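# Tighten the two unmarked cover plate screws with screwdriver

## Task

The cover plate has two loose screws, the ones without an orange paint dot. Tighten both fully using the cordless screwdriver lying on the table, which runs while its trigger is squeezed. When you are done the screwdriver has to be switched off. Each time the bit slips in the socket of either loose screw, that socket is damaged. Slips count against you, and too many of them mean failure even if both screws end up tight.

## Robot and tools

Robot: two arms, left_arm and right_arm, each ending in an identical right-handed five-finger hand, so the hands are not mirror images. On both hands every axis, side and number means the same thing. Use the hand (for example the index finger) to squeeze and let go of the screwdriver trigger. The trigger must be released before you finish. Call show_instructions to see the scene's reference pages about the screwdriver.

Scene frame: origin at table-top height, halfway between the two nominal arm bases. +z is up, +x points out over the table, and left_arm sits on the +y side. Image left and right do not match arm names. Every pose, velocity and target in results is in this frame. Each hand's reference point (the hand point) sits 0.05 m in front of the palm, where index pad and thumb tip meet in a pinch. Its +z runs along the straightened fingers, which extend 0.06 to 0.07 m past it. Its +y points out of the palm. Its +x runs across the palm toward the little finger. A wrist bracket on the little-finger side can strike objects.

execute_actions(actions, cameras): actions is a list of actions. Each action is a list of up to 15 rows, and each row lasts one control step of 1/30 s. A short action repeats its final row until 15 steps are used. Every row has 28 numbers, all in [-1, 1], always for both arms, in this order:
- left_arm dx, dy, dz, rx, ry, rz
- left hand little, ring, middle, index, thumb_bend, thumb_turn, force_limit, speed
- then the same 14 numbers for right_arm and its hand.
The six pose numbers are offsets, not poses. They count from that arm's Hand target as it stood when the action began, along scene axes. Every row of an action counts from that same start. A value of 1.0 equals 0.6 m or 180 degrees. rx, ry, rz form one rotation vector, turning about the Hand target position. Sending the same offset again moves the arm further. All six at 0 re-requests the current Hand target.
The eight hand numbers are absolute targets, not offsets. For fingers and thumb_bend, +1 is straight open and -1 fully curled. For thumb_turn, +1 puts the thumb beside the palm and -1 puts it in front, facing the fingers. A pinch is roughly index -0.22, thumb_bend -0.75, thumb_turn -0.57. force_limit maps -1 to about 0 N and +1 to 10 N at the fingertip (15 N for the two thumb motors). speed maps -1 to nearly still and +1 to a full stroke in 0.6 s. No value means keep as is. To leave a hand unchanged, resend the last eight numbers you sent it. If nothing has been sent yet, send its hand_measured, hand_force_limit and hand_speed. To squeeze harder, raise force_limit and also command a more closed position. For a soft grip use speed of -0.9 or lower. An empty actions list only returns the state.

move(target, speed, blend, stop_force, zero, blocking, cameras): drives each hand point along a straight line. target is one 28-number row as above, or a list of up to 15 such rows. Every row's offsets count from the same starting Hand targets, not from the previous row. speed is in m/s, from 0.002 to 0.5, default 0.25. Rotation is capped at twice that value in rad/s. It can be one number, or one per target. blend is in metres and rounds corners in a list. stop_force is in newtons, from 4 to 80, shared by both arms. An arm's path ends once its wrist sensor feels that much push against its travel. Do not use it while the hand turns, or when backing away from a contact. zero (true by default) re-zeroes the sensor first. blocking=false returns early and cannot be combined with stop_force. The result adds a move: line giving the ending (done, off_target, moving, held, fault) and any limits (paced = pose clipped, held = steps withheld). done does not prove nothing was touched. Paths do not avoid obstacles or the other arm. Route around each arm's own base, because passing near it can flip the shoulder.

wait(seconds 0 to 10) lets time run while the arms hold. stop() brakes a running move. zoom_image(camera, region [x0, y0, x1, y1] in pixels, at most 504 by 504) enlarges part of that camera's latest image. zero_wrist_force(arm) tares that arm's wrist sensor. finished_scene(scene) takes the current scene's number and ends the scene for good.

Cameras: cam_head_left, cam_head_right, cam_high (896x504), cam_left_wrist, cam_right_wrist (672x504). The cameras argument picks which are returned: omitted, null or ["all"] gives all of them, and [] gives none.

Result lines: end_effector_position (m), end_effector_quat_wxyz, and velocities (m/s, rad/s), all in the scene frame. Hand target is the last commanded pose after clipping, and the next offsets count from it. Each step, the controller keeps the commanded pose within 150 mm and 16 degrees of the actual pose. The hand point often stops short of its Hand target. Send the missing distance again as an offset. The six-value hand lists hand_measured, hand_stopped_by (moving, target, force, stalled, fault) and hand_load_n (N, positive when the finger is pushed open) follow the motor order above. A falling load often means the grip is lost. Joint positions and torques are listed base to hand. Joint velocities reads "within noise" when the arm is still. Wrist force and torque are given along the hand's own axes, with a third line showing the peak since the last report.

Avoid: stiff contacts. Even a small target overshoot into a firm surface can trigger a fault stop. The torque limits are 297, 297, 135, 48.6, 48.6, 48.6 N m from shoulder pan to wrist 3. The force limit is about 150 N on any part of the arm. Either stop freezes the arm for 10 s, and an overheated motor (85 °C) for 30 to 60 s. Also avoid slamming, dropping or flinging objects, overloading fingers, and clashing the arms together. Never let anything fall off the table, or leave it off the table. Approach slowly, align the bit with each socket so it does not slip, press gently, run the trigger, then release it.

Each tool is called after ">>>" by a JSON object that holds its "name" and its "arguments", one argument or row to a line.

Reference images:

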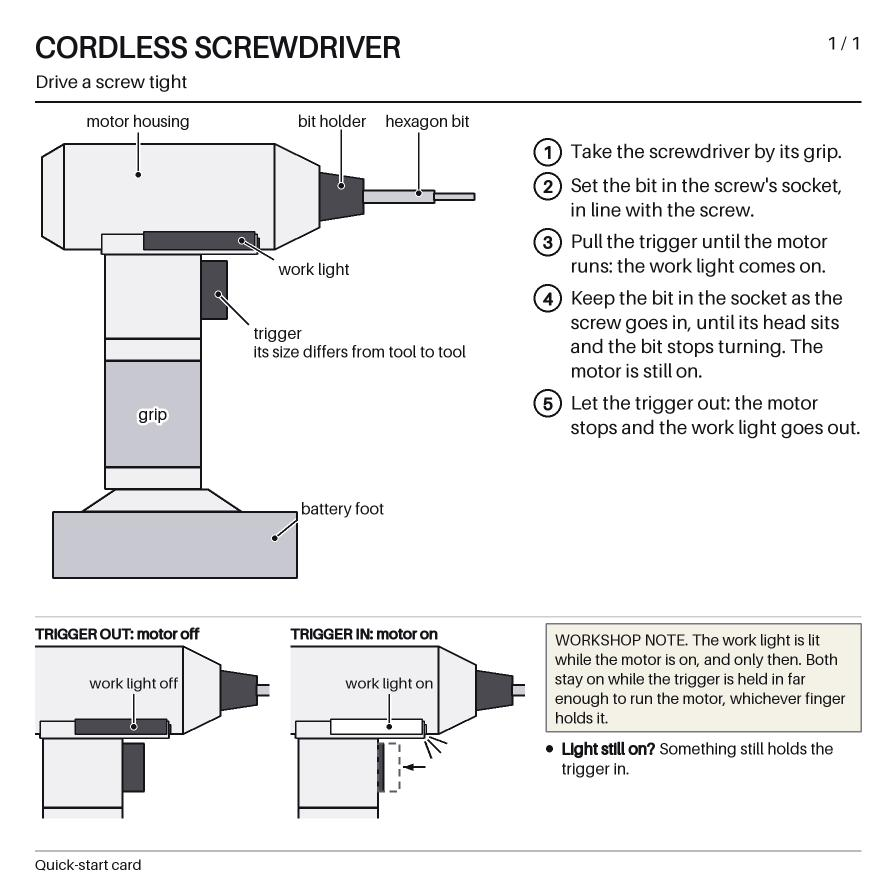

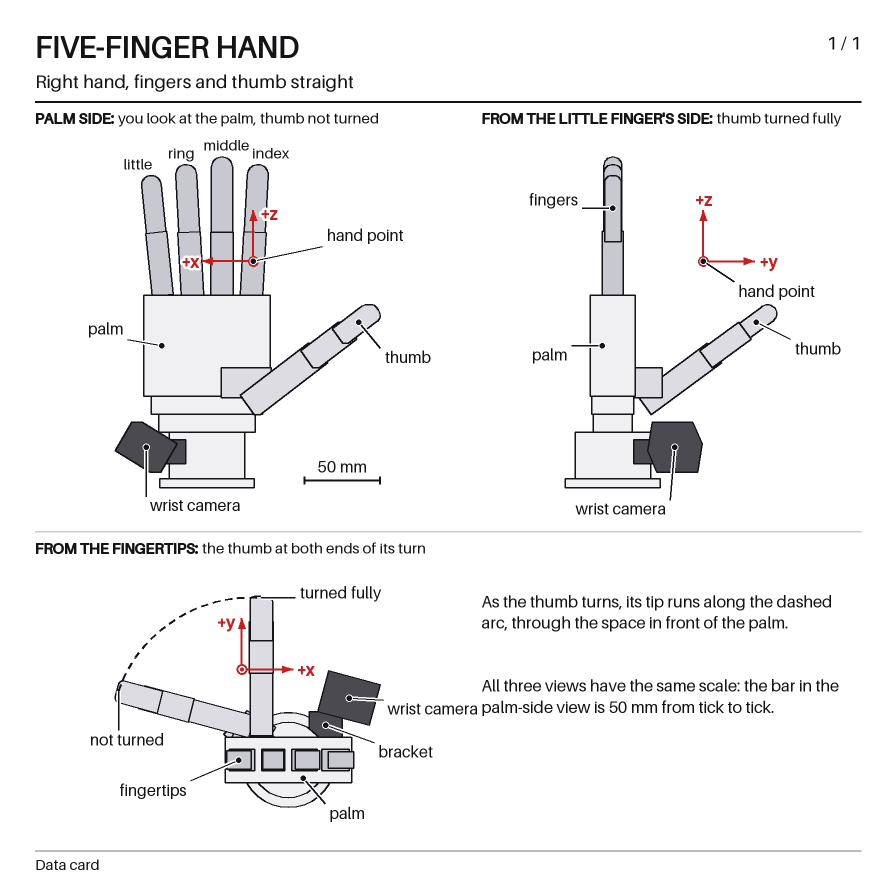

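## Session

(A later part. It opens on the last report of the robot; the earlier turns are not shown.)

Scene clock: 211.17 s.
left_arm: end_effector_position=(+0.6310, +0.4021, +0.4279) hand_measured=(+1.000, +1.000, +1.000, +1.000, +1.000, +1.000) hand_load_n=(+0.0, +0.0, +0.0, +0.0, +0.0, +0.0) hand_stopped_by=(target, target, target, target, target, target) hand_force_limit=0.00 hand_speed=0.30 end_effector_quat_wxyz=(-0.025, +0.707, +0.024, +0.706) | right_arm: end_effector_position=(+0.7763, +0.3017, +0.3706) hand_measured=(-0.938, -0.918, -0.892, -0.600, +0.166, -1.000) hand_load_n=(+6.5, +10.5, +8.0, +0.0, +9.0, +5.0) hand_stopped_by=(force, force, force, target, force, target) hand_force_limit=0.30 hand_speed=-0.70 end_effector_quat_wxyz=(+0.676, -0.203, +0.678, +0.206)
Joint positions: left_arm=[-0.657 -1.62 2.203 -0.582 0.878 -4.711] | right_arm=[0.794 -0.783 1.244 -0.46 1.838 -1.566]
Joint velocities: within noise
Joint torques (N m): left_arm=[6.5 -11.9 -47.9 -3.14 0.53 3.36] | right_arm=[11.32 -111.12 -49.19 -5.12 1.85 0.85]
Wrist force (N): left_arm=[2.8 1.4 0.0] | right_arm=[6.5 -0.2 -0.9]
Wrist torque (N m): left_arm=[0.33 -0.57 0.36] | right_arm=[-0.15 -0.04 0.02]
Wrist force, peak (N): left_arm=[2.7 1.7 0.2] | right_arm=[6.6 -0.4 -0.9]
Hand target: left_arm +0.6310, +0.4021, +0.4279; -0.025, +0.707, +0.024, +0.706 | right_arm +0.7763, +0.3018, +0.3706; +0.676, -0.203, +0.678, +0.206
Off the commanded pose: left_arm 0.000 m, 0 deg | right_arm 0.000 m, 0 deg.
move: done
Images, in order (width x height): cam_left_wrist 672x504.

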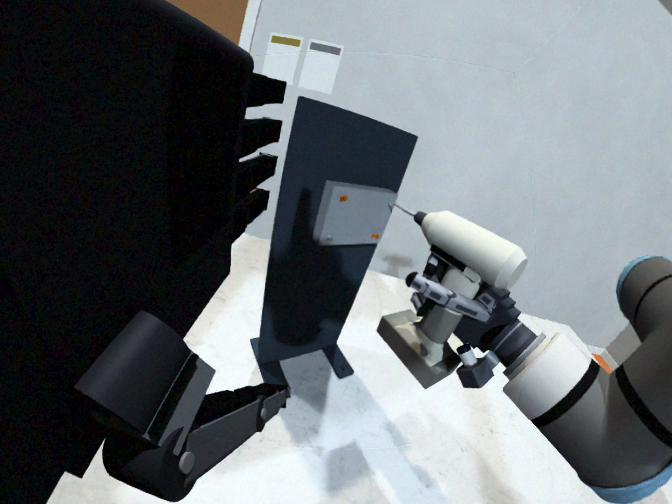

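>>> {"name": "move", "arguments": {
  "target": [0,0,0,0,0,0,1,1,1,1,1,1,0,0.3, 0.0113,0.0025,-0.0015,0,0,0,-0.98,-0.98,-1,-0.6,-0.98,-1,0.3,-0.7],
  "speed": 0.03,
  "cameras": ["cam_left_wrist"]
}}

>>> {"name": "zoom_image", "arguments": {
  "camera": "cam_left_wrist",
  "region": [380, 195, 404, 216]
}}

>>> {"name": "move", "arguments": {
  "target": [0,0,0,0,0,0,1,1,1,1,1,1,0,0.3, 0.0055,0.0038,0,0,0,0,-0.98,-0.98,-1,-0.6,-0.98,-1,0.3,-0.7],
  "speed": 0.005,
  "stop_force": 7,
  "cameras": ["cam_left_wrist"]
}}

>>> {"name": "zoom_image", "arguments": {
  "camera": "cam_left_wrist",
  "region": [380, 195, 404, 216]
}}

Scene clock: 212.50 s.
left_arm: end_effector_position=(+0.6310, +0.4021, +0.4279) hand_measured=(+1.000, +1.000, +1.000, +1.000, +1.000, +1.000) hand_load_n=(+0.0, +0.0, +0.0, +0.0, +0.0, +0.0) hand_stopped_by=(target, target, target, target, target, target) hand_force_limit=0.00 hand_speed=0.30 end_effector_quat_wxyz=(-0.025, +0.707, +0.024, +0.706) | right_arm: end_effector_position=(+0.7832, +0.3033, +0.3697) hand_measured=(-0.938, -0.918, -0.892, -0.600, +0.166, -1.000) hand_load_n=(+7.0, +10.5, +8.0, +0.0, +9.0, +4.5) hand_stopped_by=(force, force, force, target, force, target) hand_force_limit=0.30 hand_speed=-0.70 end_effector_quat_wxyz=(+0.676, -0.203, +0.678, +0.206)
Joint positions: left_arm=[-0.657 -1.62 2.203 -0.582 0.878 -4.711] | right_arm=[0.79 -0.775 1.23 -0.455 1.834 -1.566]
Joint velocities: within noise
Joint torques (N m): left_arm=[7.64 -13.2 -47.97 -2.89 0.99 3.22] | right_arm=[-1.73 -121.41 -39.42 -2.89 0 0.38]
Wrist force (N): left_arm=[2.3 1.4 0.2] | right_arm=[6.5 -0.7 -0.8]
Wrist torque (N m): left_arm=[0.32 -0.50 0.33] | right_arm=[-0.22 -0.04 0.00]
Wrist force, peak (N): left_arm=[2.7 1.9 0.3] | right_arm=[6.7 -0.6 -0.7]
Hand target: left_arm +0.6310, +0.4021, +0.4279; -0.025, +0.707, +0.024, +0.706 | right_arm +0.7831, +0.3033, +0.3697; +0.676, -0.203, +0.678, +0.206
Off the commanded pose: left_arm 0.000 m, 0 deg | right_arm 0.000 m, 0 deg.
move: done
Images, in order (width x height): cam_left_wrist 672x504.

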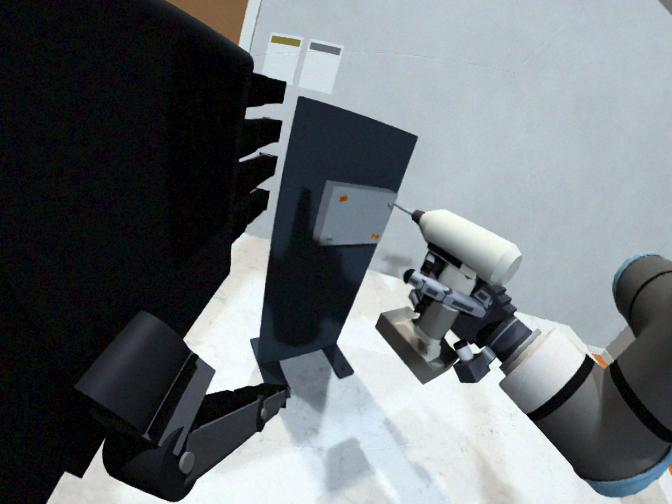

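Scaled by 21.000 from the camera's 672x504 image, which has a finer 960x720 frame.

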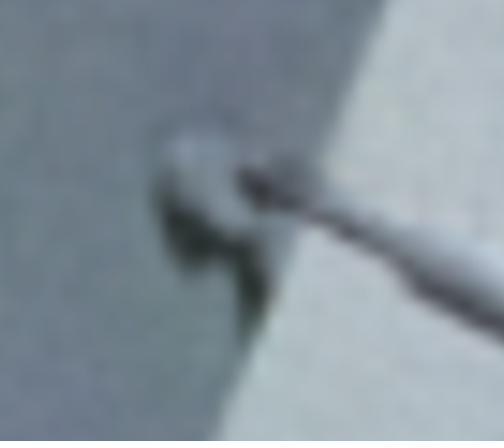

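Scene clock: 213.83 s.
left_arm: end_effector_position=(+0.6310, +0.4021, +0.4279) hand_measured=(+1.000, +1.000, +1.000, +1.000, +1.000, +1.000) hand_load_n=(+0.0, +0.0, +0.0, +0.0, +0.0, +0.0) hand_stopped_by=(target, target, target, target, target, target) hand_force_limit=0.00 hand_speed=0.30 end_effector_quat_wxyz=(-0.025, +0.707, +0.024, +0.706) | right_arm: end_effector_position=(+0.7844, +0.3041, +0.3697) hand_measured=(-0.938, -0.918, -0.892, -0.600, +0.166, -1.000) hand_load_n=(+7.0, +10.5, +7.5, +0.0, +9.5, +4.0) hand_stopped_by=(force, force, force, target, force, target) hand_force_limit=0.30 hand_speed=-0.70 end_effector_quat_wxyz=(+0.676, -0.203, +0.678, +0.206)
Joint positions: left_arm=[-0.657 -1.62 2.203 -0.582 0.878 -4.711] | right_arm=[0.79 -0.773 1.227 -0.453 1.833 -1.566]
Joint velocities: within noise
Joint torques (N m): left_arm=[7.17 -10.81 -48.45 -2.42 0.78 3.4] | right_arm=[1.95 -125.31 -40.95 -6.56 1.46 -0.06]
Wrist force (N): left_arm=[2.3 1.8 0.1] | right_arm=[6.6 -0.3 -2.1]
Wrist torque (N m): left_arm=[0.38 -0.49 0.35] | right_arm=[-0.13 -0.04 0.01]
Wrist force, peak (N): left_arm=[3.0 1.7 0.4] | right_arm=[7.4 -1.0 -11.7]
Hand target: left_arm +0.6310, +0.4021, +0.4279; -0.025, +0.707, +0.024, +0.706 | right_arm +0.7843, +0.3041, +0.3697; +0.676, -0.203, +0.678, +0.206 (not the last commanded pose)
Off the commanded pose: left_arm 0.000 m, 0 deg | right_arm 0.002 m, 0 deg.
move: contact (right_arm)
Images, in order (width x height): cam_left_wrist 672x504.

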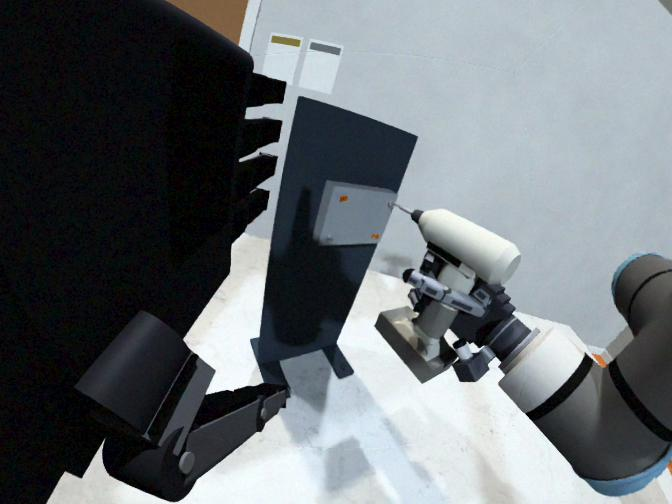

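Scaled by 21.000 from the camera's 672x504 image, which has a finer 960x720 frame.

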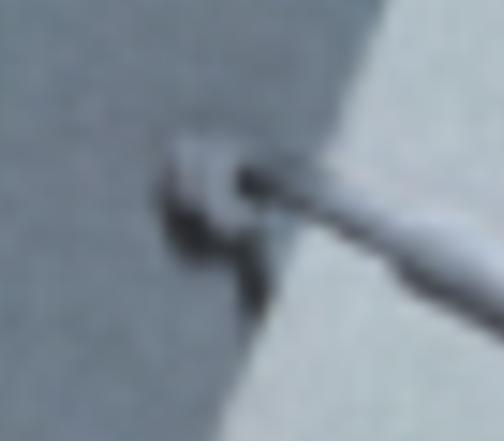

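>>> {"name": "move", "arguments": {
  "target": [
    [0,0,0,0,0,0,1,1,1,1,1,1,0,0.3, -0.0019,-0.0013,0,0,0,0,-0.98,-0.98,-1,-0.6,-0.98,-1,0.3,-0.7],
    [0,0,0,0,0,0,1,1,1,1,1,1,0,0.3, 0.0011,-0.0057,0,0,0,0,-0.98,-0.98,-1,-0.6,-0.98,-1,0.3,-0.7],
    [0,0,0,0,0,0,1,1,1,1,1,1,0,0.3, 0.0055,-0.0027,0,0,0,0,-0.98,-0.98,-1,-0.6,-0.98,-1,0.3,-0.7]
  ],
  "speed": [0.02,0.02,0.005],
  "stop_force": 4,
  "cameras": ["cam_left_wrist"]
}}

>>> {"name": "zoom_image", "arguments": {
  "camera": "cam_left_wrist",
  "region": [380, 195, 404, 216]
}}

Scene clock: 216.63 s.
left_arm: end_effector_position=(+0.6310, +0.4021, +0.4279) hand_measured=(+1.000, +1.000, +1.000, +1.000, +1.000, +1.000) hand_load_n=(+0.0, +0.0, +0.0, +0.0, +0.0, +0.0) hand_stopped_by=(target, target, target, target, target, target) hand_force_limit=0.00 hand_speed=0.30 end_effector_quat_wxyz=(-0.025, +0.707, +0.024, +0.706) | right_arm: end_effector_position=(+0.7876, +0.3025, +0.3697) hand_measured=(-0.938, -0.918, -0.892, -0.600, +0.166, -1.000) hand_load_n=(+7.0, +10.5, +8.5, +0.0, +9.0, +5.0) hand_stopped_by=(force, force, force, target, force, target) hand_force_limit=0.30 hand_speed=-0.70 end_effector_quat_wxyz=(+0.676, -0.203, +0.678, +0.206)
Joint positions: left_arm=[-0.657 -1.62 2.203 -0.582 0.878 -4.711] | right_arm=[0.786 -0.772 1.226 -0.452 1.83 -1.566]
Joint velocities: within noise
Joint torques (N m): left_arm=[8.55 -14.67 -48.7 -1.99 1.07 3.36] | right_arm=[-5.73 -120.95 -38.25 -5.62 -1.1 -0.76]
Wrist force (N): left_arm=[2.2 1.3 0.4] | right_arm=[4.6 -1.9 -0.8]
Wrist torque (N m): left_arm=[0.30 -0.49 0.32] | right_arm=[0.00 -0.13 0.00]
Wrist force, peak (N): left_arm=[2.9 1.6 0.5] | right_arm=[7.0 -0.1 -1.8]
Hand target: left_arm +0.6310, +0.4021, +0.4279; -0.025, +0.707, +0.024, +0.706 | right_arm +0.7876, +0.3025, +0.3697; +0.676, -0.203, +0.678, +0.206
Off the commanded pose: left_arm 0.000 m, 0 deg | right_arm 0.000 m, 0 deg.
move: done
Images, in order (width x height): cam_left_wrist 672x504.

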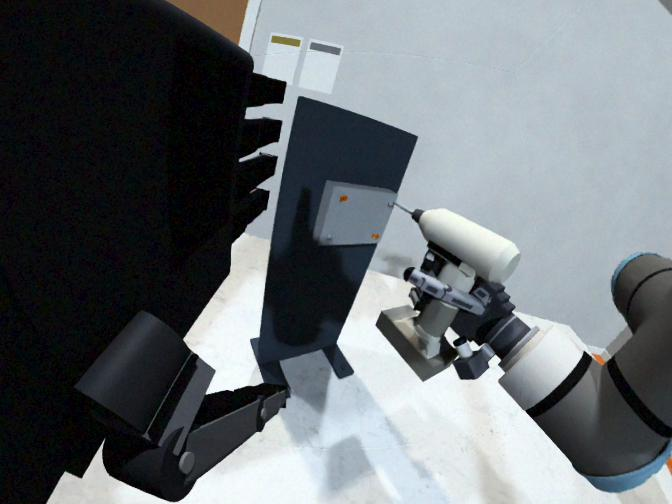

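Scaled by 21.000 from the camera's 672x504 image, which has a finer 960x720 frame.

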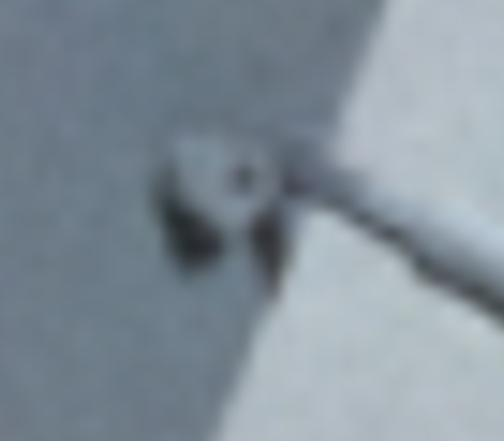

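>>> {"name": "move", "arguments": {
  "target": [
    [0,0,0,0,0,0,1,1,1,1,1,1,0,0.3, -0.0044,-0.0030,-0.0005,0,0,0,-0.98,-0.98,-1,-0.6,-0.98,-1,0.3,-0.7],
    [0,0,0,0,0,0,1,1,1,1,1,1,0,0.3, -0.00835,0.00277,-0.0005,0,0,0,-0.98,-0.98,-1,-0.6,-0.98,-1,0.3,-0.7],
    [0,0,0,0,0,0,1,1,1,1,1,1,0,0.3, -0.00147,0.00748,-0.0005,0,0,0,-0.98,-0.98,-1,-0.6,-0.98,-1,0.3,-0.7]
  ],
  "speed": [0.02,0.02,0.005],
  "stop_force": 8,
  "cameras": ["cam_left_wrist"]
}}

>>> {"name": "zoom_image", "arguments": {
  "camera": "cam_left_wrist",
  "region": [380, 195, 404, 216]
}}

>>> {"name": "move", "arguments": {
  "target": [0,0,0,0,0,0,1,1,1,1,1,1,0,0.3, 0.0055,0.0038,0,0,0,0,-0.98,-0.98,-1,-0.6,-0.98,-1,0.3,-0.7],
  "speed": 0.004,
  "stop_force": 8,
  "cameras": []
}}

>>> {"name": "wait", "arguments": {
  "seconds": 2,
  "cameras": ["cam_left_wrist"]
}}

>>> {"name": "zoom_image", "arguments": {
  "camera": "cam_left_wrist",
  "region": [380, 195, 404, 216]
}}

Scene clock: 220.20 s.
left_arm: end_effector_position=(+0.6310, +0.4021, +0.4279) hand_measured=(+1.000, +1.000, +1.000, +1.000, +1.000, +1.000) hand_load_n=(+0.0, +0.0, +0.5, +0.0, +0.0, +0.0) hand_stopped_by=(target, target, target, target, target, target) hand_force_limit=0.00 hand_speed=0.30 end_effector_quat_wxyz=(-0.025, +0.707, +0.024, +0.706) | right_arm: end_effector_position=(+0.7837, +0.3051, +0.3695) hand_measured=(-0.938, -0.918, -0.892, -0.600, +0.166, -1.000) hand_load_n=(+7.5, +10.0, +7.5, +0.0, +9.5, +4.0) hand_stopped_by=(force, force, force, target, force, target) hand_force_limit=0.30 hand_speed=-0.70 end_effector_quat_wxyz=(+0.676, -0.203, +0.678, +0.206)
Joint positions: left_arm=[-0.657 -1.62 2.203 -0.582 0.878 -4.711] | right_arm=[0.791 -0.772 1.225 -0.453 1.834 -1.566]
Joint velocities: within noise
Joint torques (N m): left_arm=[7.59 -18.29 -46.34 -1.21 0.5 3.54] | right_arm=[12.87 -126.23 -41.51 -6.01 1.26 -1.24]
Wrist force (N): left_arm=[2.6 1.4 0.6] | right_arm=[6.5 -0.4 -3.4]
Wrist torque (N m): left_arm=[0.30 -0.55 0.35] | right_arm=[-0.12 -0.03 0.00]
Wrist force, peak (N): left_arm=[2.7 1.9 -0.3] | right_arm=[7.4 -1.0 -13.5]
Hand target: left_arm +0.6310, +0.4021, +0.4279; -0.025, +0.707, +0.024, +0.706 | right_arm +0.7837, +0.3051, +0.3695; +0.676, -0.203, +0.678, +0.206 (not the last commanded pose)
Off the commanded pose: left_arm 0.000 m, 0 deg | right_arm 0.004 m, 0 deg.
move: contact (right_arm); path passed 2 of 3 targets
Images, in order (width x height): cam_left_wrist 672x504.

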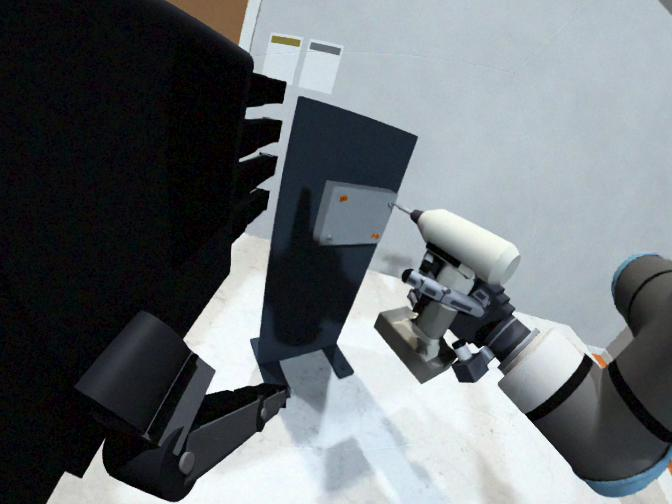

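Scaled by 21.000 from the camera's 672x504 image, which has a finer 960x720 frame.

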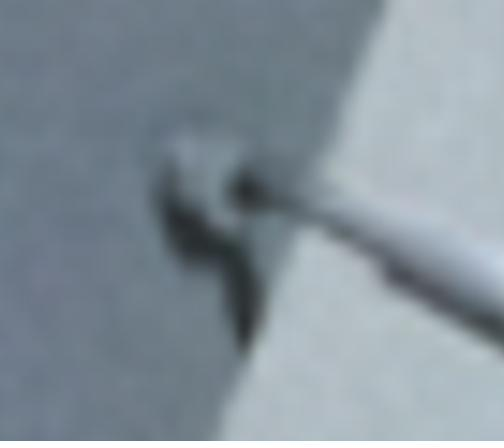

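Scene clock: 221.00 s.
left_arm: end_effector_position=(+0.6310, +0.4021, +0.4279) hand_measured=(+1.000, +1.000, +1.000, +1.000, +1.000, +1.000) hand_load_n=(+0.0, +0.0, +0.0, +0.0, +0.0, -0.5) hand_stopped_by=(target, target, target, target, target, target) hand_force_limit=0.00 hand_speed=0.30 end_effector_quat_wxyz=(-0.025, +0.707, +0.024, +0.706) | right_arm: end_effector_position=(+0.7837, +0.3052, +0.3695) hand_measured=(-0.938, -0.918, -0.892, -0.600, +0.166, -1.000) hand_load_n=(+7.0, +10.5, +7.5, +0.0, +9.5, +4.0) hand_stopped_by=(force, force, force, target, force, target) hand_force_limit=0.30 hand_speed=-0.70 end_effector_quat_wxyz=(+0.676, -0.203, +0.678, +0.206)
Joint positions: left_arm=[-0.657 -1.62 2.203 -0.582 0.878 -4.711] | right_arm=[0.791 -0.772 1.225 -0.453 1.834 -1.566]
Joint velocities: within noise
Joint torques (N m): left_arm=[6.73 -15.19 -46.09 -1.24 0.81 3.9] | right_arm=[5.72 -125.61 -41.86 -6.97 0.26 -1.18]
Wrist force (N): left_arm=[2.5 1.7 0.0] | right_arm=[7.0 -0.8 -6.0]
Wrist torque (N m): left_arm=[0.37 -0.53 0.35] | right_arm=[0.05 -0.10 0.04]
Wrist force, peak (N): left_arm=[2.8 1.7 0.6] | right_arm=[7.7 -1.4 -15.1]
Hand target: left_arm +0.6310, +0.4021, +0.4279; -0.025, +0.707, +0.024, +0.706 | right_arm +0.7837, +0.3052, +0.3695; +0.676, -0.203, +0.678, +0.206 (not the last commanded pose)
Off the commanded pose: left_arm 0.000 m, 0 deg | right_arm 0.004 m, 0 deg.
move: contact (right_arm)
No camera images: "cameras" was empty.

Scene clock: 223.00 s.
left_arm: end_effector_position=(+0.6310, +0.4021, +0.4279) hand_measured=(+1.000, +1.000, +1.000, +1.000, +1.000, +1.000) hand_load_n=(+0.0, +0.0, +0.0, +0.0, +0.0, +0.0) hand_stopped_by=(target, target, target, target, target, target) hand_force_limit=0.00 hand_speed=0.30 end_effector_quat_wxyz=(-0.025, +0.707, +0.024, +0.706) | right_arm: end_effector_position=(+0.7837, +0.3052, +0.3695) hand_measured=(-0.938, -0.918, -0.892, -0.600, +0.166, -1.000) hand_load_n=(+7.0, +10.5, +7.5, +0.0, +9.5, +4.0) hand_stopped_by=(force, force, force, target, force, target) hand_force_limit=0.30 hand_speed=-0.70 end_effector_quat_wxyz=(+0.676, -0.203, +0.678, +0.206)
Joint positions: left_arm=[-0.657 -1.62 2.203 -0.582 0.878 -4.711] | right_arm=[0.791 -0.772 1.225 -0.453 1.834 -1.566]
Joint velocities: within noise
Joint torques (N m): left_arm=[7.01 -16 -47.03 -1.06 0.65 3.95] | right_arm=[0.38 -124.8 -43.97 -4.59 0.34 -1.17]
Wrist force (N): left_arm=[2.3 1.8 0.1] | right_arm=[6.8 -0.5 -5.4]
Wrist torque (N m): left_arm=[0.39 -0.50 0.34] | right_arm=[0.05 -0.09 0.04]
Wrist force, peak (N): left_arm=[2.9 1.7 0.4] | right_arm=[7.1 -0.7 -6.3]
Hand target: left_arm +0.6310, +0.4021, +0.4279; -0.025, +0.707, +0.024, +0.706 | right_arm +0.7837, +0.3052, +0.3695; +0.676, -0.203, +0.678, +0.206 (not the last commanded pose)
Off the commanded pose: left_arm 0.000 m, 0 deg | right_arm 0.004 m, 0 deg.
wait: 2.00 s; at rest by 0.17 s
Images, in order (width x height): cam_left_wrist 672x504.

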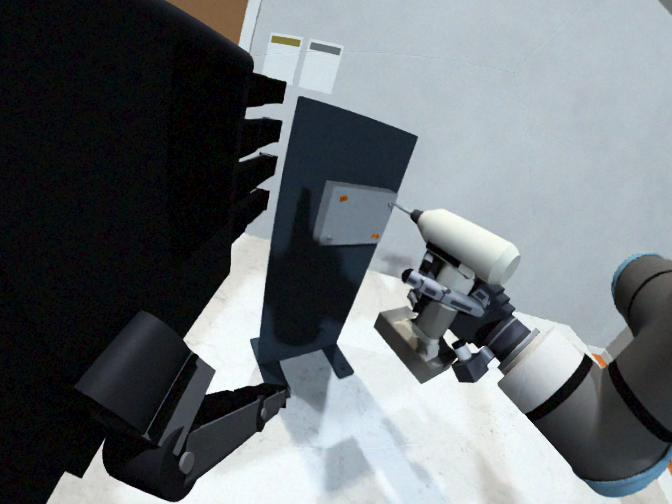

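Scaled by 21.000 from the camera's 672x504 image, which has a finer 960x720 frame.

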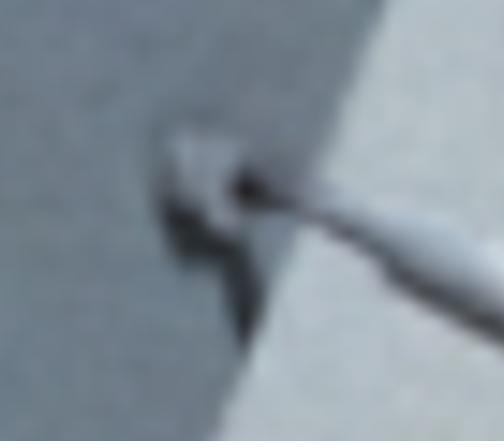

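>>> {"name": "move", "arguments": {
  "target": [
    [0,0,0,0,0,0,1,1,1,1,1,1,0,0.3, -0.00028,0.00041,-0.003,0,0,0,-0.98,-0.98,-1,-0.6,-0.98,-1,0.3,-0.7],
    [0,0,0,0,0,0,1,1,1,1,1,1,0,0.3, -0.00028,0.00041,0.002,0,0,0,-0.98,-0.98,-1,-0.6,-0.98,-1,0.3,-0.7],
    [0,0,0,0,0,0,1,1,1,1,1,1,0,0.3, 0,0,0.002,0,0,0,-0.98,-0.98,-1,-0.6,-0.98,-1,0.3,-0.7],
    [0,0,0,0,0,0,1,1,1,1,1,1,0,0.3, 0,0,-0.003,0,0,0,-0.98,-0.98,-1,-0.6,-0.98,-1,0.3,-0.7],
    [0,0,0,0,0,0,1,1,1,1,1,1,0,0.3, 0.00028,-0.00041,-0.003,0,0,0,-0.98,-0.98,-1,-0.6,-0.98,-1,0.3,-0.7],
    [0,0,0,0,0,0,1,1,1,1,1,1,0,0.3, 0.00028,-0.00041,0.002,0,0,0,-0.98,-0.98,-1,-0.6,-0.98,-1,0.3,-0.7],
    [0,0,0,0,0,0,1,1,1,1,1,1,0,0.3, 0.00056,-0.00083,0.002,0,0,0,-0.98,-0.98,-1,-0.6,-0.98,-1,0.3,-0.7],
    [0,0,0,0,0,0,1,1,1,1,1,1,0,0.3, 0.00056,-0.00083,-0.003,0,0,0,-0.98,-0.98,-1,-0.6,-0.98,-1,0.3,-0.7],
    [0,0,0,0,0,0,1,1,1,1,1,1,0,0.3, 0.00085,-0.00124,-0.003,0,0,0,-0.98,-0.98,-1,-0.6,-0.98,-1,0.3,-0.7],
    [0,0,0,0,0,0,1,1,1,1,1,1,0,0.3, 0.00085,-0.00124,0.002,0,0,0,-0.98,-0.98,-1,-0.6,-0.98,-1,0.3,-0.7],
    [0,0,0,0,0,0,1,1,1,1,1,1,0,0.3, 0.00113,-0.00165,0.002,0,0,0,-0.98,-0.98,-1,-0.6,-0.98,-1,0.3,-0.7],
    [0,0,0,0,0,0,1,1,1,1,1,1,0,0.3, 0.00113,-0.00165,-0.003,0,0,0,-0.98,-0.98,-1,-0.6,-0.98,-1,0.3,-0.7]
  ],
  "speed": 0.005,
  "stop_force": 5,
  "cameras": ["cam_left_wrist"]
}}

>>> {"name": "zoom_image", "arguments": {
  "camera": "cam_left_wrist",
  "region": [380, 195, 404, 216]
}}

Scene clock: 228.23 s.
left_arm: end_effector_position=(+0.6310, +0.4021, +0.4279) hand_measured=(+1.000, +1.000, +1.000, +1.000, +1.000, +1.000) hand_load_n=(+0.0, +0.0, +0.0, +0.0, +0.0, +0.0) hand_stopped_by=(target, target, target, target, target, target) hand_force_limit=0.00 hand_speed=0.30 end_effector_quat_wxyz=(-0.025, +0.707, +0.024, +0.706) | right_arm: end_effector_position=(+0.7842, +0.3044, +0.3689) hand_measured=(-0.938, -0.918, -0.892, -0.600, +0.166, -1.000) hand_load_n=(+6.5, +10.0, +8.0, +0.0, +9.0, +4.5) hand_stopped_by=(force, force, force, target, force, target) hand_force_limit=0.30 hand_speed=-0.70 end_effector_quat_wxyz=(+0.676, -0.203, +0.678, +0.206)
Joint positions: left_arm=[-0.657 -1.62 2.203 -0.582 0.878 -4.711] | right_arm=[0.79 -0.772 1.227 -0.453 1.833 -1.566]
Joint velocities: within noise
Joint torques (N m): left_arm=[7.68 -17.51 -46.13 0.45 0.79 3.74] | right_arm=[-13.89 -110.82 -49.49 -8.9 0 -1.32]
Wrist force (N): left_arm=[2.3 1.7 0.1] | right_arm=[11.3 -0.9 -17.4]
Wrist torque (N m): left_arm=[0.38 -0.49 0.34] | right_arm=[0.41 -0.05 0.17]
Wrist force, peak (N): left_arm=[3.0 1.8 0.2] | right_arm=[12.6 -1.0 -18.1]
Hand target: left_arm +0.6310, +0.4021, +0.4279; -0.025, +0.707, +0.024, +0.706 | right_arm +0.7842, +0.3044, +0.3689; +0.676, -0.203, +0.678, +0.206 (not the last commanded pose)
Off the commanded pose: left_arm 0.000 m, 0 deg | right_arm 0.001 m, 0 deg.
move: contact (right_arm); path passed 9 of 12 targets
Images, in order (width x height): cam_left_wrist 672x504.

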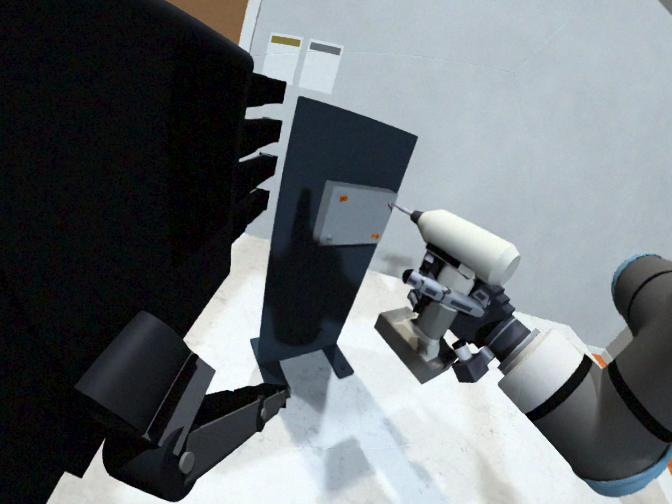

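Scaled by 21.000 from the camera's 672x504 image, which has a finer 960x720 frame.

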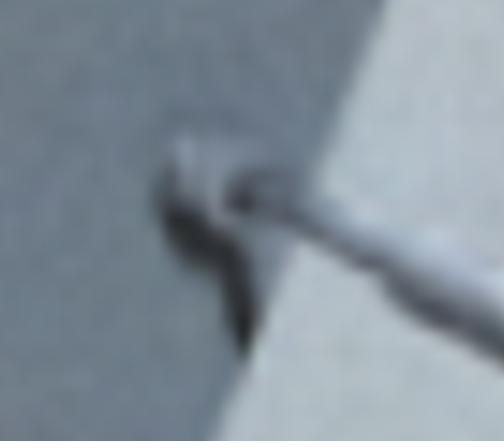

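>>> {"name": "move", "arguments": {
  "target": [0,0,0,0,0,0,1,1,1,1,1,1,0,0.3, 0,0,-0.0013,0,0,0,-0.98,-0.98,-1,-0.6,-0.98,-1,0.3,-0.7],
  "speed": 0.005,
  "cameras": ["cam_left_wrist"]
}}

>>> {"name": "zoom_image", "arguments": {
  "camera": "cam_left_wrist",
  "region": [380, 195, 404, 216]
}}

Scene clock: 229.10 s.
left_arm: end_effector_position=(+0.6310, +0.4021, +0.4279) hand_measured=(+1.000, +1.000, +1.000, +1.000, +1.000, +1.000) hand_load_n=(+0.0, +0.0, +0.0, +0.5, +0.0, +0.0) hand_stopped_by=(target, target, target, target, target, target) hand_force_limit=0.00 hand_speed=0.30 end_effector_quat_wxyz=(-0.025, +0.707, +0.024, +0.706) | right_arm: end_effector_position=(+0.7842, +0.3044, +0.3682) hand_measured=(-0.938, -0.918, -0.892, -0.600, +0.166, -1.000) hand_load_n=(+7.0, +10.5, +7.5, +0.0, +9.0, +4.5) hand_stopped_by=(force, force, force, target, force, target) hand_force_limit=0.30 hand_speed=-0.70 end_effector_quat_wxyz=(+0.676, -0.203, +0.678, +0.206)
Joint positions: left_arm=[-0.657 -1.62 2.203 -0.582 0.878 -4.711] | right_arm=[0.79 -0.771 1.227 -0.455 1.833 -1.566]
Joint velocities: within noise
Joint torques (N m): left_arm=[5.25 -16.06 -47.29 0.28 0.75 2.94] | right_arm=[-14.69 -105.72 -41.7 -6.38 0.11 -1.18]
Wrist force (N): left_arm=[2.8 1.2 0.0] | right_arm=[6.3 -0.2 -9.2]
Wrist torque (N m): left_arm=[0.31 -0.57 0.35] | right_arm=[0.09 -0.27 0.00]
Wrist force, peak (N): left_arm=[2.7 1.8 0.2] | right_arm=[11.4 -0.9 -17.5]
Hand target: left_arm +0.6310, +0.4021, +0.4279; -0.025, +0.707, +0.024, +0.706 | right_arm +0.7842, +0.3044, +0.3681; +0.676, -0.203, +0.678, +0.206
Off the commanded pose: left_arm 0.000 m, 0 deg | right_arm 0.000 m, 0 deg.
move: done
Images, in order (width x height): cam_left_wrist 672x504.

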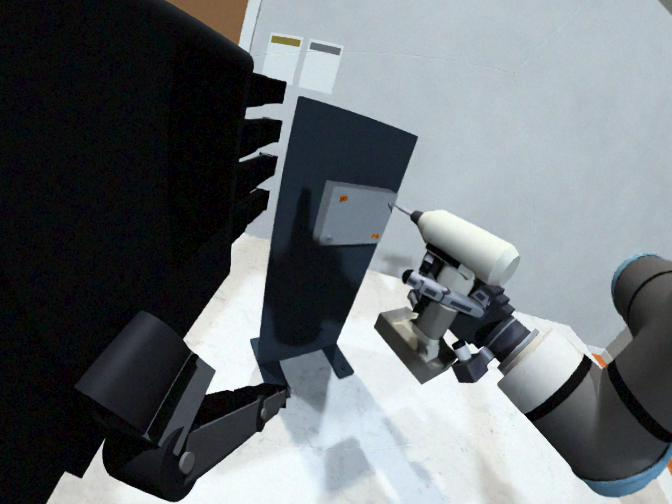

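Scaled by 21.000 from the camera's 672x504 image, which has a finer 960x720 frame.

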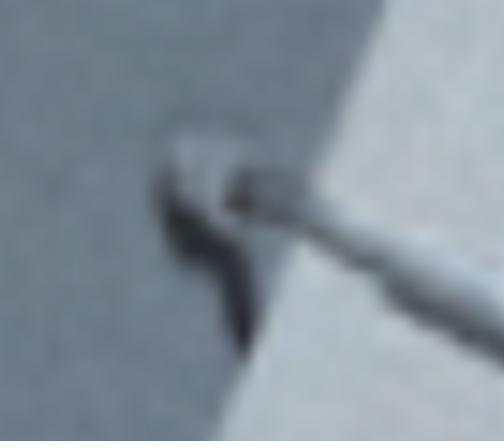

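>>> {"name": "move", "arguments": {
  "target": [0,0,0,0,0,0,1,1,1,1,1,1,0,0.3, 0.0055,0.0038,0,0,0,0,-0.98,-0.98,-1,-0.6,-0.98,-1,0.3,-0.7],
  "speed": 0.004,
  "stop_force": 5,
  "cameras": ["cam_left_wrist"]
}}

>>> {"name": "zoom_image", "arguments": {
  "camera": "cam_left_wrist",
  "region": [380, 195, 404, 216]
}}

Scene clock: 230.40 s.
left_arm: end_effector_position=(+0.6310, +0.4021, +0.4279) hand_measured=(+1.000, +1.000, +1.000, +1.000, +1.000, +1.000) hand_load_n=(+0.0, +0.0, +0.0, +0.0, +0.0, +0.0) hand_stopped_by=(target, target, target, target, target, target) hand_force_limit=0.00 hand_speed=0.30 end_effector_quat_wxyz=(-0.025, +0.707, +0.024, +0.706) | right_arm: end_effector_position=(+0.7844, +0.3044, +0.3680) hand_measured=(-0.938, -0.918, -0.892, -0.600, +0.166, -1.000) hand_load_n=(+7.0, +10.0, +7.0, +0.0, +9.5, +3.5) hand_stopped_by=(force, force, force, target, force, target) hand_force_limit=0.30 hand_speed=-0.70 end_effector_quat_wxyz=(+0.676, -0.203, +0.678, +0.206)
Joint positions: left_arm=[-0.657 -1.62 2.203 -0.582 0.878 -4.711] | right_arm=[0.79 -0.771 1.227 -0.454 1.833 -1.566]
Joint velocities: within noise
Joint torques (N m): left_arm=[7.41 -16.38 -46.12 0.6 0.86 3.3] | right_arm=[-3.58 -125.59 -43.44 -7.17 1.21 -1.25]
Wrist force (N): left_arm=[2.4 1.3 -0.3] | right_arm=[7.9 -0.1 -8.4]
Wrist torque (N m): left_arm=[0.34 -0.50 0.33] | right_arm=[0.03 -0.17 0.05]
Wrist force, peak (N): left_arm=[2.8 1.7 0.0] | right_arm=[8.2 -0.9 -17.1]
Hand target: left_arm +0.6310, +0.4021, +0.4279; -0.025, +0.707, +0.024, +0.706 | right_arm +0.7843, +0.3045, +0.3681; +0.676, -0.203, +0.678, +0.206 (not the last commanded pose)
Off the commanded pose: left_arm 0.000 m, 0 deg | right_arm 0.004 m, 0 deg.
move: contact (right_arm)
Images, in order (width x height): cam_left_wrist 672x504.

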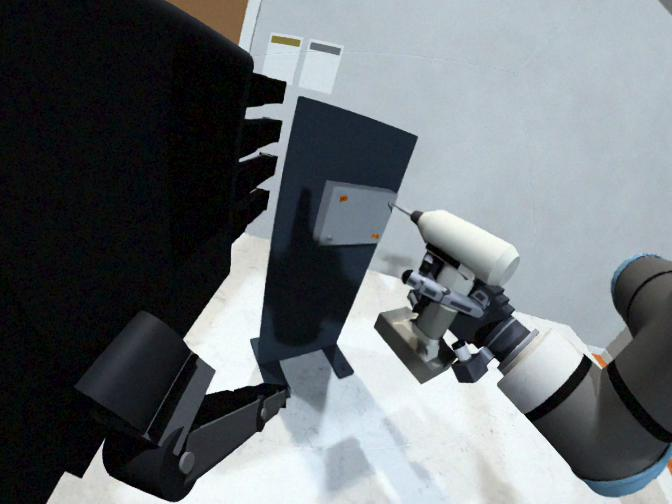

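Scaled by 21.000 from the camera's 672x504 image, which has a finer 960x720 frame.

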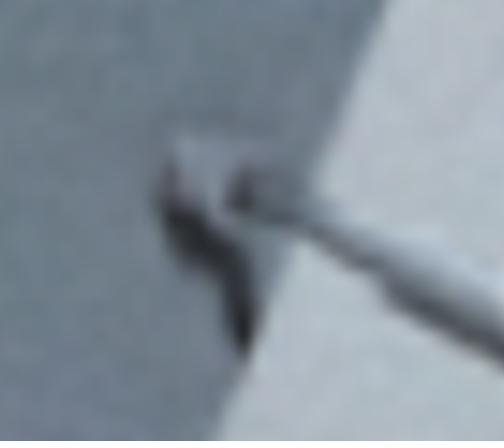

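>>> {"name": "move", "arguments": {
  "target": [
    [0,0,0,0,0,0,1,1,1,1,1,1,0,0.3, 0.00028,-0.00041,0,0,0,0,-0.98,-0.98,-1,-0.6,-0.98,-1,0.3,-0.7],
    [0,0,0,0,0,0,1,1,1,1,1,1,0,0.3, 0.00056,-0.00083,0,0,0,0,-0.98,-0.98,-1,-0.6,-0.98,-1,0.3,-0.7],
    [0,0,0,0,0,0,1,1,1,1,1,1,0,0.3, 0.00094,-0.00138,0,0,0,0,-0.98,-0.98,-1,-0.6,-0.98,-1,0.3,-0.7]
  ],
  "speed": 0.003,
  "stop_force": 5,
  "cameras": []
}}

Scene clock: 232.90 s.
left_arm: end_effector_position=(+0.6310, +0.4021, +0.4279) hand_measured=(+1.000, +1.000, +1.000, +1.000, +1.000, +1.000) hand_load_n=(+0.0, +0.0, +0.0, +0.0, +0.0, +0.0) hand_stopped_by=(target, target, target, target, target, target) hand_force_limit=0.00 hand_speed=0.30 end_effector_quat_wxyz=(-0.025, +0.707, +0.024, +0.706) | right_arm: end_effector_position=(+0.7849, +0.3036, +0.3681) hand_measured=(-0.938, -0.918, -0.892, -0.600, +0.166, -1.000) hand_load_n=(+7.0, +10.0, +7.0, +0.0, +9.5, +4.0) hand_stopped_by=(force, force, force, target, force, target) hand_force_limit=0.30 hand_speed=-0.70 end_effector_quat_wxyz=(+0.676, -0.203, +0.678, +0.206)
Joint positions: left_arm=[-0.657 -1.62 2.203 -0.582 0.878 -4.711] | right_arm=[0.789 -0.772 1.228 -0.455 1.832 -1.566]
Joint velocities: within noise
Joint torques (N m): left_arm=[6.5 -13.65 -44.85 0.96 0.82 3.46] | right_arm=[-18.88 -120.69 -45.93 -6.25 1.04 -1.22]
Wrist force (N): left_arm=[2.6 1.5 0.4] | right_arm=[6.4 1.0 -8.2]
Wrist torque (N m): left_arm=[0.33 -0.55 0.35] | right_arm=[-0.09 -0.17 -0.04]
Wrist force, peak (N): left_arm=[2.8 1.7 0.2] | right_arm=[7.9 -0.4 -8.7]
Hand target: left_arm +0.6310, +0.4021, +0.4279; -0.025, +0.707, +0.024, +0.706 | right_arm +0.7849, +0.3036, +0.3681; +0.676, -0.203, +0.678, +0.206
Off the commanded pose: left_arm 0.000 m, 0 deg | right_arm 0.000 m, 0 deg.
move: done
No camera images: "cameras" was empty.

>>> {"name": "move", "arguments": {
  "target": [
    [0,0,0,0,0,0,1,1,1,1,1,1,0,0.3, 0,0,0.0017,0,0,0,-0.98,-0.98,-1,-0.6,-0.98,-1,0.3,-0.7]
  ],
  "speed": 0.004,
  "stop_force": 4,
  "cameras": ["cam_left_wrist"]
}}

>>> {"name": "zoom_image", "arguments": {
  "camera": "cam_left_wrist",
  "region": [380, 195, 404, 216]
}}

Scene clock: 234.10 s.
left_arm: end_effector_position=(+0.6310, +0.4021, +0.4279) hand_measured=(+1.000, +1.000, +1.000, +1.000, +1.000, +1.000) hand_load_n=(+0.0, +0.0, +0.0, +0.0, +0.0, +0.0) hand_stopped_by=(target, target, target, target, target, target) hand_force_limit=0.00 hand_speed=0.30 end_effector_quat_wxyz=(-0.025, +0.707, +0.024, +0.706) | right_arm: end_effector_position=(+0.7849, +0.3036, +0.3691) hand_measured=(-0.938, -0.918, -0.892, -0.600, +0.166, -1.000) hand_load_n=(+7.5, +10.0, +7.5, +0.0, +9.5, +4.0) hand_stopped_by=(force, force, force, target, force, target) hand_force_limit=0.30 hand_speed=-0.70 end_effector_quat_wxyz=(+0.676, -0.203, +0.678, +0.206)
Joint positions: left_arm=[-0.657 -1.62 2.203 -0.582 0.878 -4.711] | right_arm=[0.789 -0.773 1.227 -0.454 1.832 -1.566]
Joint velocities: within noise
Joint torques (N m): left_arm=[8.89 -18.13 -45.45 0.62 0.19 2.77] | right_arm=[-14.97 -124.12 -53.84 -4.75 1.45 -1.28]
Wrist force (N): left_arm=[2.7 1.3 0.2] | right_arm=[8.1 -0.8 -10.3]
Wrist torque (N m): left_arm=[0.32 -0.55 0.35] | right_arm=[0.15 -0.08 0.06]
Wrist force, peak (N): left_arm=[3.2 1.5 0.4] | right_arm=[8.5 -1.0 -10.2]
Hand target: left_arm +0.6310, +0.4021, +0.4279; -0.025, +0.707, +0.024, +0.706 | right_arm +0.7849, +0.3036, +0.3691; +0.676, -0.203, +0.678, +0.206
Off the commanded pose: left_arm 0.000 m, 0 deg | right_arm 0.000 m, 0 deg.
move: done
Images, in order (width x height): cam_left_wrist 672x504.

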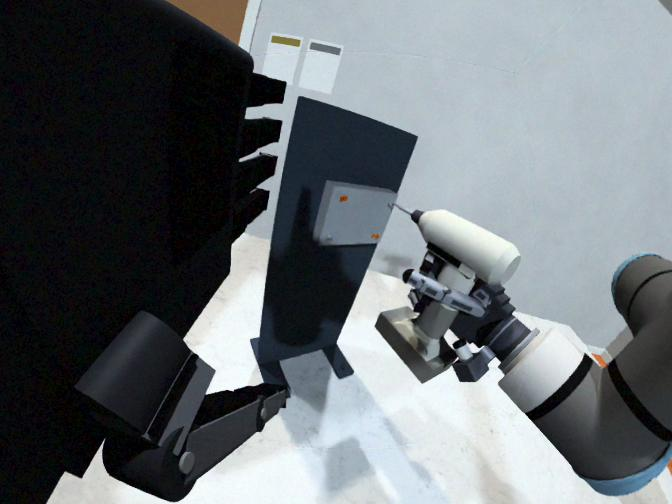

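Scaled by 21.000 from the camera's 672x504 image, which has a finer 960x720 frame.

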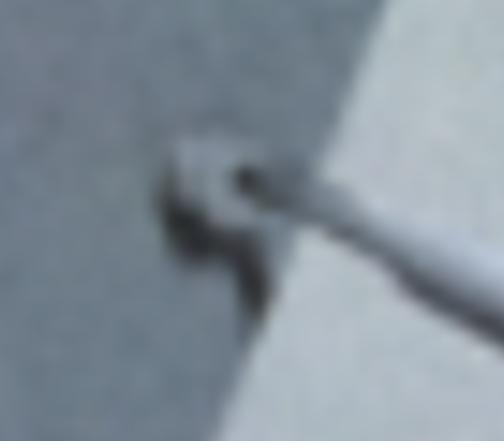

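>>> {"name": "move", "arguments": {
  "target": [
    [0,0,0,0,0,0,1,1,1,1,1,1,0,0.3, -0.0014,-0.0009,0,0,0,0,-0.98,-0.98,-1,-0.6,-0.98,-1,0.3,-0.7],
    [0,0,0,0,0,0,1,1,1,1,1,1,0,0.3, -0.0021,0.0002,-0.0028,0,0,0,-0.98,-0.98,-1,-0.6,-0.98,-1,0.3,-0.7],
    [0,0,0,0,0,0,1,1,1,1,1,1,0,0.3, 0.0034,0.0040,-0.0028,0,0,0,-0.98,-0.98,-1,-0.6,-0.98,-1,0.3,-0.7]
  ],
  "speed": [0.02,0.02,0.005],
  "stop_force": 6,
  "cameras": []
}}

>>> {"name": "move", "arguments": {
  "target": [0,0,0,0,0,0,1,1,1,1,1,1,0,0.3, 0.0003,0.0002,0.004,0,0,0,-0.98,-0.98,-1,-0.6,-0.98,-1,0.3,-0.7],
  "speed": 0.003,
  "stop_force": 4,
  "cameras": ["cam_left_wrist"]
}}

>>> {"name": "zoom_image", "arguments": {
  "camera": "cam_left_wrist",
  "region": [380, 195, 404, 216]
}}

Scene clock: 235.90 s.
left_arm: end_effector_position=(+0.6310, +0.4021, +0.4279) hand_measured=(+1.000, +1.000, +1.000, +1.000, +1.000, +1.000) hand_load_n=(+0.0, +0.0, +0.0, -0.5, +0.0, +0.0) hand_stopped_by=(target, target, target, target, target, target) hand_force_limit=0.00 hand_speed=0.30 end_effector_quat_wxyz=(-0.025, +0.707, +0.024, +0.706) | right_arm: end_effector_position=(+0.7848, +0.3035, +0.3691) hand_measured=(-0.938, -0.918, -0.892, -0.600, +0.166, -1.000) hand_load_n=(+7.0, +10.5, +8.0, +0.0, +9.5, +4.5) hand_stopped_by=(force, force, force, target, force, target) hand_force_limit=0.30 hand_speed=-0.70 end_effector_quat_wxyz=(+0.676, -0.203, +0.678, +0.206)
Joint positions: left_arm=[-0.657 -1.62 2.203 -0.582 0.878 -4.711] | right_arm=[0.789 -0.773 1.228 -0.454 1.832 -1.566]
Joint velocities: within noise
Joint torques (N m): left_arm=[6.33 -20.15 -44.95 0.98 0.65 3.46] | right_arm=[-16.49 -105.37 -53.28 -2.64 -0.49 -1.16]
Wrist force (N): left_arm=[2.5 1.2 0.4] | right_arm=[6.6 -1.5 -10.7]
Wrist torque (N m): left_arm=[0.29 -0.52 0.33] | right_arm=[0.23 -0.21 0.04]
Wrist force, peak (N): left_arm=[2.7 2.1 0.5] | right_arm=[7.2 -1.5 -11.6]
Hand target: left_arm +0.6310, +0.4021, +0.4279; -0.025, +0.707, +0.024, +0.706 | right_arm +0.7848, +0.3035, +0.3691; +0.676, -0.203, +0.678, +0.206 (not the last commanded pose)
Off the commanded pose: left_arm 0.000 m, 0 deg | right_arm 0.004 m, 0 deg.
move: contact (right_arm); path passed 0 of 3 targets
No camera images: "cameras" was empty.

Scene clock: 237.30 s.
left_arm: end_effector_position=(+0.6310, +0.4021, +0.4279) hand_measured=(+1.000, +1.000, +1.000, +1.000, +1.000, +1.000) hand_load_n=(+0.5, +0.0, +0.0, +0.0, +0.0, +0.0) hand_stopped_by=(target, target, target, target, target, target) hand_force_limit=0.00 hand_speed=0.30 end_effector_quat_wxyz=(-0.025, +0.707, +0.024, +0.706) | right_arm: end_effector_position=(+0.7851, +0.3037, +0.3716) hand_measured=(-0.938, -0.918, -0.892, -0.600, +0.166, -1.000) hand_load_n=(+7.0, +10.0, +8.0, +0.0, +9.0, +4.5) hand_stopped_by=(force, force, force, target, force, target) hand_force_limit=0.30 hand_speed=-0.70 end_effector_quat_wxyz=(+0.676, -0.203, +0.678, +0.206)
Joint positions: left_arm=[-0.657 -1.62 2.203 -0.582 0.878 -4.711] | right_arm=[0.789 -0.774 1.226 -0.45 1.832 -1.566]
Joint velocities: within noise
Joint torques (N m): left_arm=[7.41 -16.21 -44.74 1.5 0.54 3.05] | right_arm=[-15.55 -116.25 -43.72 -3 -1.17 -1.38]
Wrist force (N): left_arm=[2.3 1.2 0.1] | right_arm=[6.8 -0.9 -10.3]
Wrist torque (N m): left_arm=[0.30 -0.50 0.32] | right_arm=[0.12 -0.24 0.03]
Wrist force, peak (N): left_arm=[2.8 1.8 0.3] | right_arm=[9.1 -1.5 -16.6]
Hand target: left_arm +0.6310, +0.4021, +0.4279; -0.025, +0.707, +0.024, +0.706 | right_arm +0.7850, +0.3037, +0.3715; +0.676, -0.203, +0.678, +0.206
Off the commanded pose: left_arm 0.000 m, 0 deg | right_arm 0.000 m, 0 deg.
move: done
Images, in order (width x height): cam_left_wrist 672x504.

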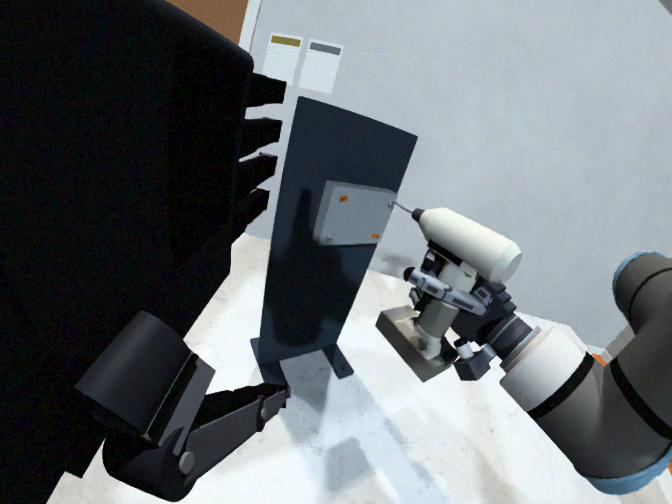

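Scaled by 21.000 from the camera's 672x504 image, which has a finer 960x720 frame.

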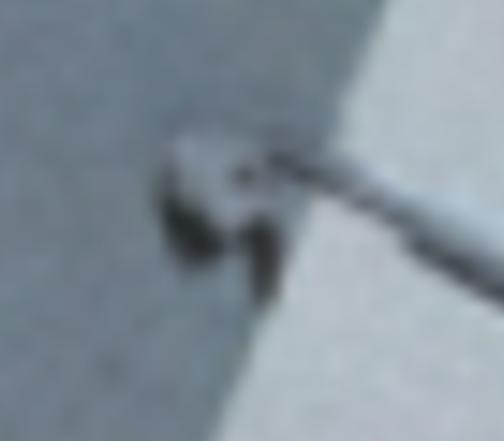

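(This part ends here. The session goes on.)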